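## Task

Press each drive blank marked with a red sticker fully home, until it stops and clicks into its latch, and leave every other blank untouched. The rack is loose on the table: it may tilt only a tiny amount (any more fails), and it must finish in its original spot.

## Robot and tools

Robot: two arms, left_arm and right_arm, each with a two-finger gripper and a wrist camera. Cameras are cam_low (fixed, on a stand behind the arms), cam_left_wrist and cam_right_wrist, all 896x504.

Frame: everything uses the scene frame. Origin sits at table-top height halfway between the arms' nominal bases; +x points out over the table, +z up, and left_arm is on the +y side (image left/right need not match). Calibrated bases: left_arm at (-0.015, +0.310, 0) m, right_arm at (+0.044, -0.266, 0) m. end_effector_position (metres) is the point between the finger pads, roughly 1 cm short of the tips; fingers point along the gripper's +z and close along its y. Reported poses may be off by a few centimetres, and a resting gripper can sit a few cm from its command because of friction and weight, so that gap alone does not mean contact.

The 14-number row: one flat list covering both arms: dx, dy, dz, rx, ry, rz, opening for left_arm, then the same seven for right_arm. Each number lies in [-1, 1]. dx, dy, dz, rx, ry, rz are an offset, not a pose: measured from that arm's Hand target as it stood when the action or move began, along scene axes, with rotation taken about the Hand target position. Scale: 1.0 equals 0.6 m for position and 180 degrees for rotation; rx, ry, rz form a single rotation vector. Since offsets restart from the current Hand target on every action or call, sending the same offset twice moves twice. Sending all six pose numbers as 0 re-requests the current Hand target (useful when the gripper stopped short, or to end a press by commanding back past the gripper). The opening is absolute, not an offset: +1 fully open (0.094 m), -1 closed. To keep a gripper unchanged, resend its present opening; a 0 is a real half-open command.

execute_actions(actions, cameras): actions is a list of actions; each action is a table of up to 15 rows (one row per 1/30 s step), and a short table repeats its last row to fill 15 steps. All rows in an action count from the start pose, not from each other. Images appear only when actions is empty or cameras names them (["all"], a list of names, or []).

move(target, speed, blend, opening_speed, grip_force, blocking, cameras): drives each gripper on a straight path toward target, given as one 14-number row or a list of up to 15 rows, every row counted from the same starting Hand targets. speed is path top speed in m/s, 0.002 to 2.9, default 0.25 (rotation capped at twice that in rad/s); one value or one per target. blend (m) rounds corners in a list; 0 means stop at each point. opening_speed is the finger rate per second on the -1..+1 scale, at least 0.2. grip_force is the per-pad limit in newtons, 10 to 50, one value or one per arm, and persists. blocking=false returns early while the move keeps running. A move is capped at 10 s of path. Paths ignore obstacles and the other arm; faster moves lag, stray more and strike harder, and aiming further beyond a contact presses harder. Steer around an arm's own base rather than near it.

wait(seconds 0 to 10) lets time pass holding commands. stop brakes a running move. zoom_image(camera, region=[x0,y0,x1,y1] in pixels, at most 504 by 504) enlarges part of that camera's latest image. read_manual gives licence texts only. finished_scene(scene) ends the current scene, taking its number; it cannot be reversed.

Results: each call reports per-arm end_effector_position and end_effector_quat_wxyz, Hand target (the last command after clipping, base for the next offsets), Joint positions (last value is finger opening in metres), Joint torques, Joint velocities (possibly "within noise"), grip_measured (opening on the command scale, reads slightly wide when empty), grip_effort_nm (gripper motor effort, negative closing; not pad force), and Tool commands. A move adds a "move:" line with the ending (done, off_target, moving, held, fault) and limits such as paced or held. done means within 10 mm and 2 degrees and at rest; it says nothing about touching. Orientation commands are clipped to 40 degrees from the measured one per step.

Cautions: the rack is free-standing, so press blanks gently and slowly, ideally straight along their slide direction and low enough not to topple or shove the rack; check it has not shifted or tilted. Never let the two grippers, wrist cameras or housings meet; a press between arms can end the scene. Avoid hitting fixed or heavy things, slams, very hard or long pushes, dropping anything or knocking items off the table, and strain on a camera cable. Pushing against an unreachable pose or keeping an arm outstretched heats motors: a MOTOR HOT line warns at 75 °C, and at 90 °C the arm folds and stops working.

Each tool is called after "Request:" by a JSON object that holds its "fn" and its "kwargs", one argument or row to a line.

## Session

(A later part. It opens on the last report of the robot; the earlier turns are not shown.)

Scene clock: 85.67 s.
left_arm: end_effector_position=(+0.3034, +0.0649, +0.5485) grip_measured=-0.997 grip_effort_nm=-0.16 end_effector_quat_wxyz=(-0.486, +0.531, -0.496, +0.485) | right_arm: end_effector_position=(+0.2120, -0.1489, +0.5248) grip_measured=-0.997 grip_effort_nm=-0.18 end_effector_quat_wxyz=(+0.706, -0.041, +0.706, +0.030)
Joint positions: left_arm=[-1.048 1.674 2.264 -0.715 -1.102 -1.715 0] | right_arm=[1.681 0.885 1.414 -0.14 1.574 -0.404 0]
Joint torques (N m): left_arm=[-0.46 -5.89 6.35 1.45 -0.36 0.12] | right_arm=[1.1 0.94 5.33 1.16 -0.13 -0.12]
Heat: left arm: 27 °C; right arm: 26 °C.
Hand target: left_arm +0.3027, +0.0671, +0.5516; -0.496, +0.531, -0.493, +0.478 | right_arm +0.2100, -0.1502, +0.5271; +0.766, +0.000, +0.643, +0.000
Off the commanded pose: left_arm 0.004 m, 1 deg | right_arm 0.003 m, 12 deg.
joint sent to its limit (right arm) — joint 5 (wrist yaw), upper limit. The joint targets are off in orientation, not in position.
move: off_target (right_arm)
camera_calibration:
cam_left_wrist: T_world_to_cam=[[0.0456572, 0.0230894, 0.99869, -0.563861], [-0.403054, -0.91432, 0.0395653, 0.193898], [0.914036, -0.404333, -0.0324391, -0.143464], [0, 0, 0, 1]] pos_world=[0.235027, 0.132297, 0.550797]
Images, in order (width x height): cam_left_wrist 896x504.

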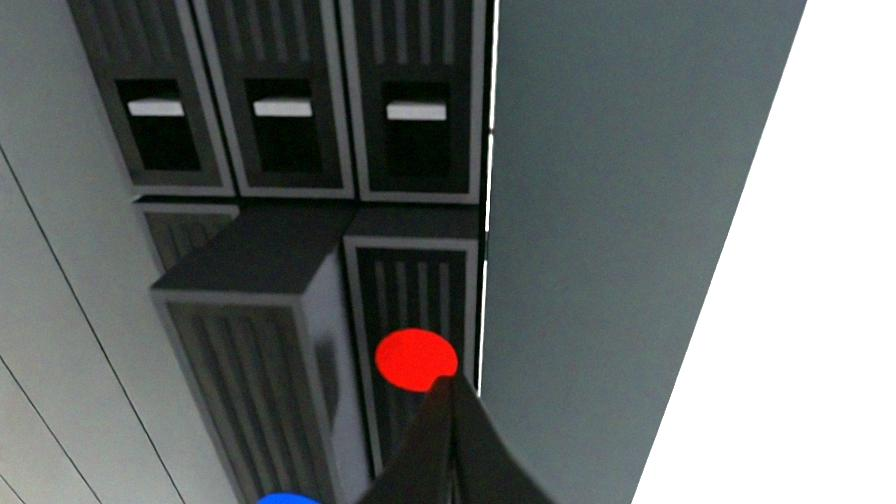

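Request:
{"fn": "move", "kwargs": {
  "target": [0.03,0.001,-0.005,0,0,0,-1,0,0,0,0,0,0,-1],
  "cameras": ["cam_left_wrist"],
  "speed": 0.06
}}

Scene clock: 87.53 s.
left_arm: end_effector_position=(+0.3182, +0.0677, +0.5413) grip_measured=-0.997 grip_effort_nm=-0.16 end_effector_quat_wxyz=(+0.493, -0.534, +0.499, -0.472) | right_arm: end_effector_position=(+0.2120, -0.1489, +0.5248) grip_measured=-0.997 grip_effort_nm=-0.19 end_effector_quat_wxyz=(+0.706, -0.041, +0.706, +0.030)
Joint positions: left_arm=[-1.004 1.693 2.264 -0.715 -1.078 -1.709 0] | right_arm=[1.681 0.885 1.414 -0.14 1.574 -0.404 0]
Joint torques (N m): left_arm=[0.58 -6.17 6.52 1.76 -0.03 0.18] | right_arm=[1.1 0.92 5.33 1.16 -0.13 -0.12]
Heat: left arm: 27 °C; right arm: 26 °C.
Hand target: left_arm +0.3207, +0.0677, +0.5487; +0.496, -0.531, +0.493, -0.478 | right_arm +0.2100, -0.1502, +0.5271; +0.766, +0.000, +0.643, +0.000
Off the commanded pose: left_arm 0.008 m, 1 deg | right_arm 0.003 m, 12 deg.
joint sent to its limit (right arm) — joint 5 (wrist yaw), upper limit. The joint targets are off in orientation, not in position.
move: off_target (right_arm)
camera_calibration:
cam_left_wrist: T_world_to_cam=[[0.0580324, 0.00308996, 0.99831, -0.559708], [-0.385401, -0.922404, 0.0252586, 0.20528], [0.920923, -0.386215, -0.0523384, -0.148732], [0, 0, 0, 1]] pos_world=[0.248567, 0.133638, 0.545793]
Images, in order (width x height): cam_left_wrist 896x504.

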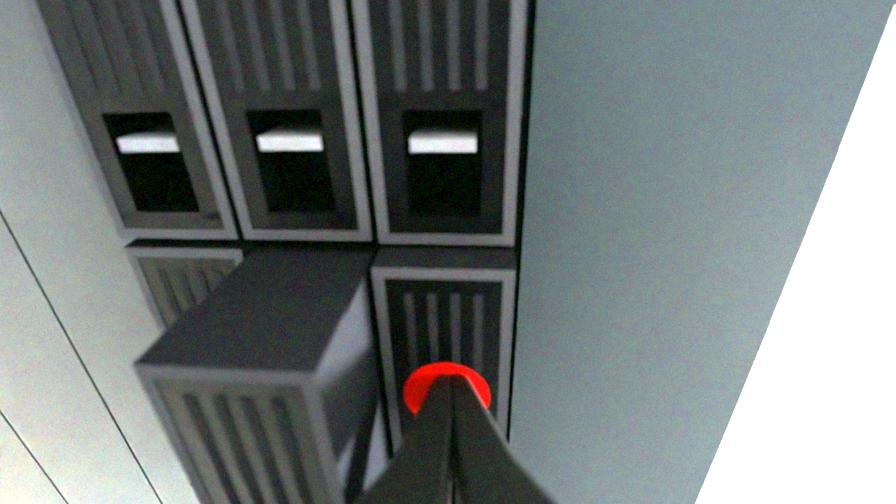

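Request:
{"fn": "move", "kwargs": {
  "target": [0.014,0.001,0.004,0,0,0,-1,0,0,0,0,0,0,-1],
  "cameras": ["cam_left_wrist"],
  "speed": 0.05
}}

Scene clock: 89.23 s.
left_arm: end_effector_position=(+0.3261, +0.0682, +0.5463) grip_measured=-0.997 grip_effort_nm=-0.16 end_effector_quat_wxyz=(-0.492, +0.535, -0.495, +0.477) | right_arm: end_effector_position=(+0.2120, -0.1489, +0.5248) grip_measured=-0.997 grip_effort_nm=-0.18 end_effector_quat_wxyz=(+0.706, -0.041, +0.706, +0.030)
Joint positions: left_arm=[-0.981 1.719 2.31 -0.715 -1.053 -1.703 0] | right_arm=[1.681 0.885 1.414 -0.14 1.574 -0.404 0]
Joint torques (N m): left_arm=[0.75 -6.24 6.37 1.66 0 0.18] | right_arm=[1.1 0.92 5.33 1.16 -0.13 -0.12]
Heat: left arm: 27 °C; right arm: 26 °C.
Hand target: left_arm +0.3292, +0.0683, +0.5510; -0.496, +0.531, -0.493, +0.478 | right_arm +0.2100, -0.1502, +0.5271; +0.766, +0.000, +0.643, +0.000
Off the commanded pose: left_arm 0.006 m, 1 deg | right_arm 0.003 m, 12 deg.
joint sent to its limit (right arm) — joint 5 (wrist yaw), upper limit. The joint targets are off in orientation, not in position.
move: off_target (right_arm)
camera_calibration:
cam_left_wrist: T_world_to_cam=[[0.0507679, 0.0153952, 0.998592, -0.563809], [-0.386584, -0.921632, 0.0338624, 0.204271], [0.920856, -0.387759, -0.0408378, -0.161657], [0, 0, 0, 1]] pos_world=[0.256454, 0.134259, 0.549496]
Images, in order (width x height): cam_left_wrist 896x504.

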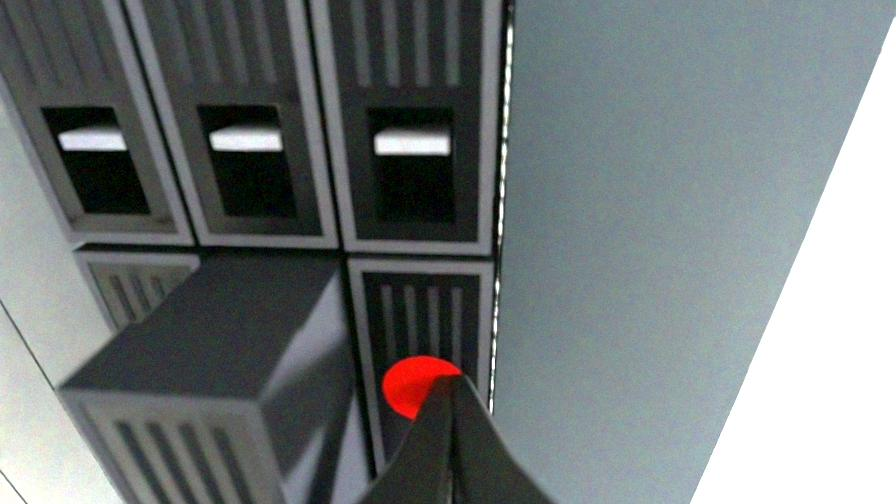

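Request:
{"fn": "move", "kwargs": {
  "target": [0.025,0.001,-0.001,0,0,0,-1,0,0,0,0,0,0,-1],
  "cameras": ["cam_left_wrist"],
  "speed": 0.04
}}

Request:
{"fn": "move", "kwargs": {
  "target": [0.018,0.001,-0.001,0,0,0,-1,0,0,0,0,0,0,-1],
  "cameras": ["cam_left_wrist"],
  "speed": 0.04
}}

Scene clock: 90.80 s.
left_arm: end_effector_position=(+0.3287, +0.0680, +0.5471) grip_measured=-0.997 grip_effort_nm=-0.16 end_effector_quat_wxyz=(+0.492, -0.533, +0.498, -0.476) | right_arm: end_effector_position=(+0.2120, -0.1489, +0.5248) grip_measured=-0.997 grip_effort_nm=-0.18 end_effector_quat_wxyz=(+0.706, -0.041, +0.706, +0.030)
Joint positions: left_arm=[-0.972 1.729 2.329 -0.724 -1.041 -1.697 0] | right_arm=[1.681 0.885 1.414 -0.14 1.574 -0.404 0]
Joint torques (N m): left_arm=[4 -4.98 6.65 1.88 0.22 0.19] | right_arm=[1.09 0.92 5.33 1.16 -0.13 -0.12]
Heat: left arm: 27 °C; right arm: 26 °C.
Hand target: left_arm +0.3441, +0.0688, +0.5505; -0.496, +0.531, -0.493, +0.478 | right_arm +0.2100, -0.1502, +0.5271; +0.766, +0.000, +0.643, +0.000
Off the commanded pose: left_arm 0.016 m, 1 deg | right_arm 0.003 m, 12 deg.
joint sent to its limit (right arm) — joint 5 (wrist yaw), upper limit. The joint targets are off in orientation, not in position.
move: off_target (left_arm, right_arm)
camera_calibration:
cam_left_wrist: T_world_to_cam=[[0.0525639, 0.00956166, 0.998572, -0.564929], [-0.390386, -0.920183, 0.0293606, 0.208839], [0.91915, -0.391371, -0.0446357, -0.161268], [0, 0, 0, 1]] pos_world=[0.259452, 0.134456, 0.550792]
Images, in order (width x height): cam_left_wrist 896x504.

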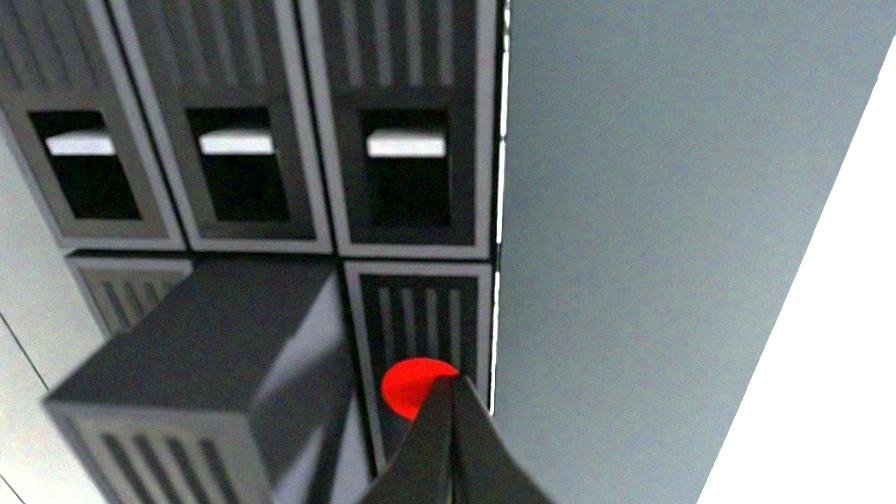

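Scene clock: 92.00 s.
left_arm: end_effector_position=(+0.3293, +0.0681, +0.5472) grip_measured=-0.997 grip_effort_nm=-0.16 end_effector_quat_wxyz=(+0.487, -0.527, +0.507, -0.477) | right_arm: end_effector_position=(+0.2120, -0.1489, +0.5248) grip_measured=-0.997 grip_effort_nm=-0.18 end_effector_quat_wxyz=(+0.706, -0.041, +0.706, +0.030)
Joint positions: left_arm=[-0.964 1.729 2.342 -0.747 -1.013 -1.693 0] | right_arm=[1.681 0.885 1.414 -0.14 1.574 -0.404 0]
Joint torques (N m): left_arm=[6.04 -3.77 6.32 2.2 0.21 0.21] | right_arm=[1.09 0.91 5.34 1.16 -0.12 -0.12]
Heat: left arm: 27 °C; right arm: 26 °C.
Hand target: left_arm +0.3549, +0.0695, +0.5499; +0.496, -0.531, +0.493, -0.478 | right_arm +0.2100, -0.1502, +0.5271; +0.766, +0.000, +0.643, +0.000
Off the commanded pose: left_arm 0.026 m, 2 deg | right_arm 0.003 m, 12 deg.
joint sent to its limit (right arm) — joint 5 (wrist yaw), upper limit. The joint targets are off in orientation, not in position.
move: off_target (left_arm, right_arm)
camera_calibration:
cam_left_wrist: T_world_to_cam=[[0.0610995, -0.000675253, 0.998131, -0.566939], [-0.408085, -0.912619, 0.0243631, 0.217196], [0.910897, -0.408811, -0.0560361, -0.151577], [0, 0, 0, 1]] pos_world=[0.261346, 0.135868, 0.552094]
Images, in order (width x height): cam_left_wrist 896x504.

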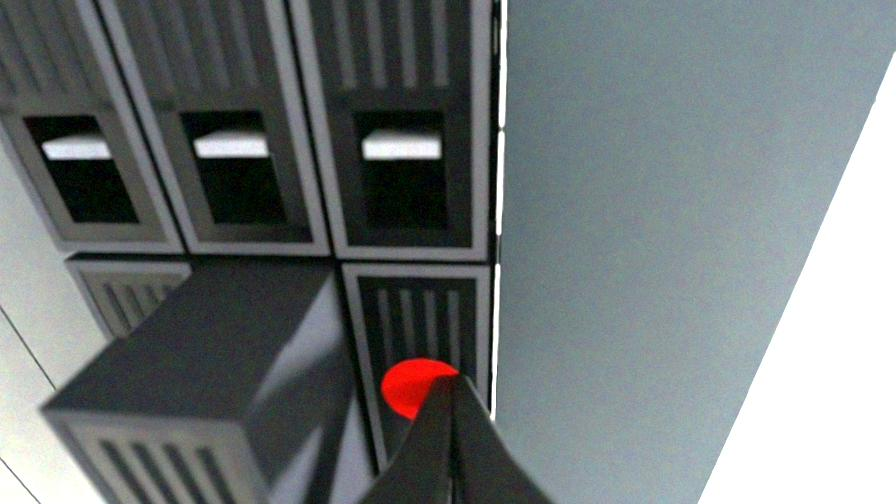

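Stopped firmly. Retract and inspect.

Request:
{"fn": "move", "kwargs": {
  "target": [-0.2,-0.003,0.004,0,0,0,-1,0,0,0,0,0,0,-1],
  "cameras": ["all"],
  "speed": 0.15
}}

Request:
{"fn": "zoom_image", "kwargs": {
  "camera": "cam_left_wrist",
  "region": [200, 0, 560, 440]
}}

Request:
{"fn": "zoom_image", "kwargs": {
  "camera": "cam_right_wrist",
  "region": [0, 120, 300, 330]
}}

Scene clock: 94.70 s.
left_arm: end_effector_position=(+0.2380, +0.0584, +0.5531) grip_measured=-0.997 grip_effort_nm=-0.16 end_effector_quat_wxyz=(-0.483, +0.532, -0.489, +0.494) | right_arm: end_effector_position=(+0.2120, -0.1489, +0.5248) grip_measured=-0.997 grip_effort_nm=-0.18 end_effector_quat_wxyz=(+0.706, -0.041, +0.706, +0.030)
Joint positions: left_arm=[-1.275 1.625 2.25 -0.809 -1.324 -1.804 0] | right_arm=[1.681 0.885 1.414 -0.14 1.574 -0.404 0]
Joint torques (N m): left_arm=[-0.42 -6.65 4.57 0.86 -0.43 -0.09] | right_arm=[1.09 0.92 5.33 1.15 -0.13 -0.12]
Heat: left arm: 27 °C; right arm: 26 °C.
Hand target: left_arm +0.2350, +0.0676, +0.5522; -0.496, +0.531, -0.493, +0.478 | right_arm +0.2100, -0.1502, +0.5271; +0.766, +0.000, +0.643, +0.000
Off the commanded pose: left_arm 0.010 m, 2 deg | right_arm 0.003 m, 12 deg.
joint sent to its limit (right arm) — joint 5 (wrist yaw), upper limit. The joint targets are off in orientation, not in position.
move: off_target (right_arm)
camera_calibration:
cam_left_wrist: T_world_to_cam=[[0.033536, 0.0439206, 0.998472, -0.563586], [-0.406298, -0.912157, 0.0537703, 0.154209], [0.913125, -0.40748, -0.0127452, -0.0966456], [0, 0, 0, 1]] pos_world=[0.169805, 0.126035, 0.553201]
cam_right_wrist: T_world_to_cam=[[0.114632, -0.993396, -0.00487794, -0.170472], [-0.429244, -0.0451029, -0.902062, 0.595614], [0.895885, 0.105499, -0.431579, 0.142883], [0, 0, 0, 1]] pos_world=[0.147199, -0.157557, 0.598114]

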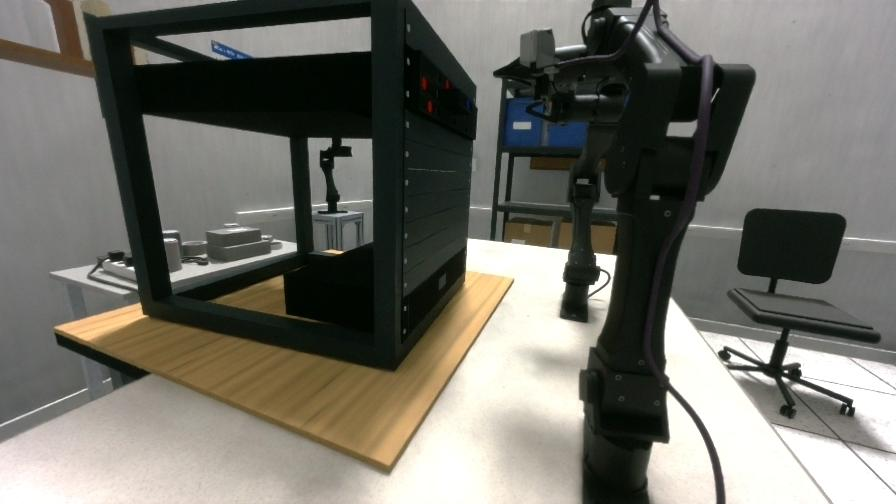

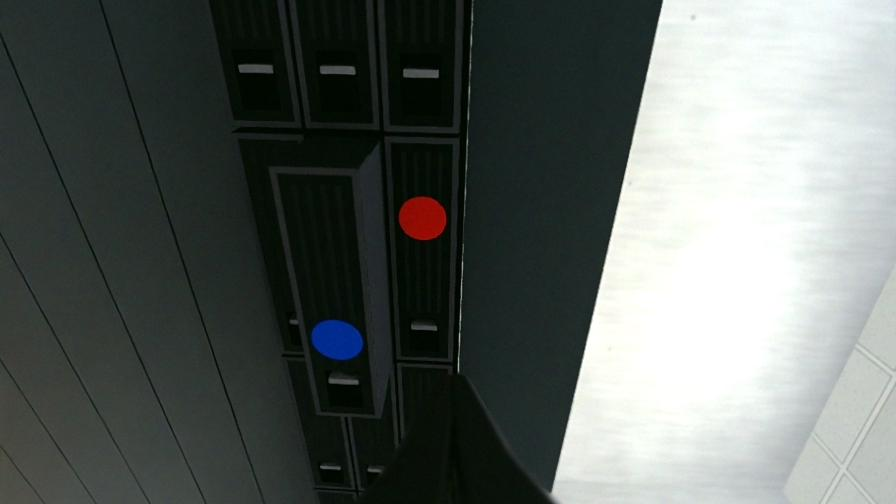

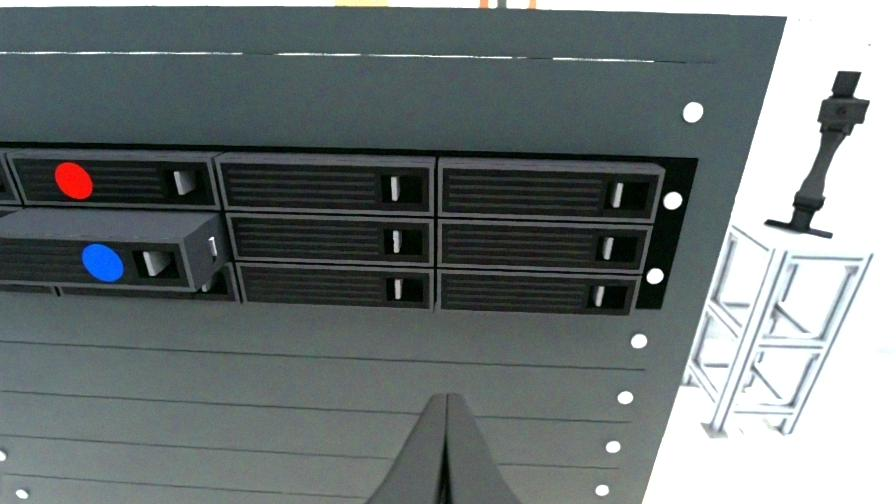

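Scaled by 1.145 from the camera's 896x504 image, which has a finer 1280x720 frame.

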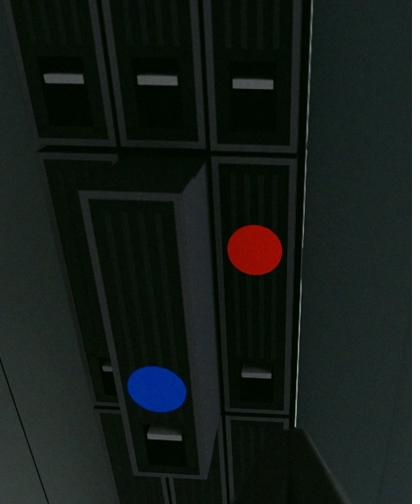

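Scaled by 1.680 from the camera's 896x504 image, which has a finer 1280x720 frame.

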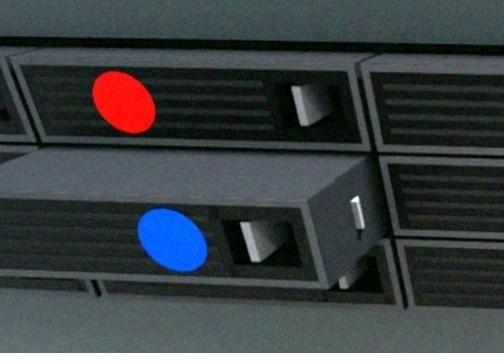

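Request:
{"fn": "finished_scene", "kwargs": {
  "scene": 3
}}

The scene is finished: the task was done.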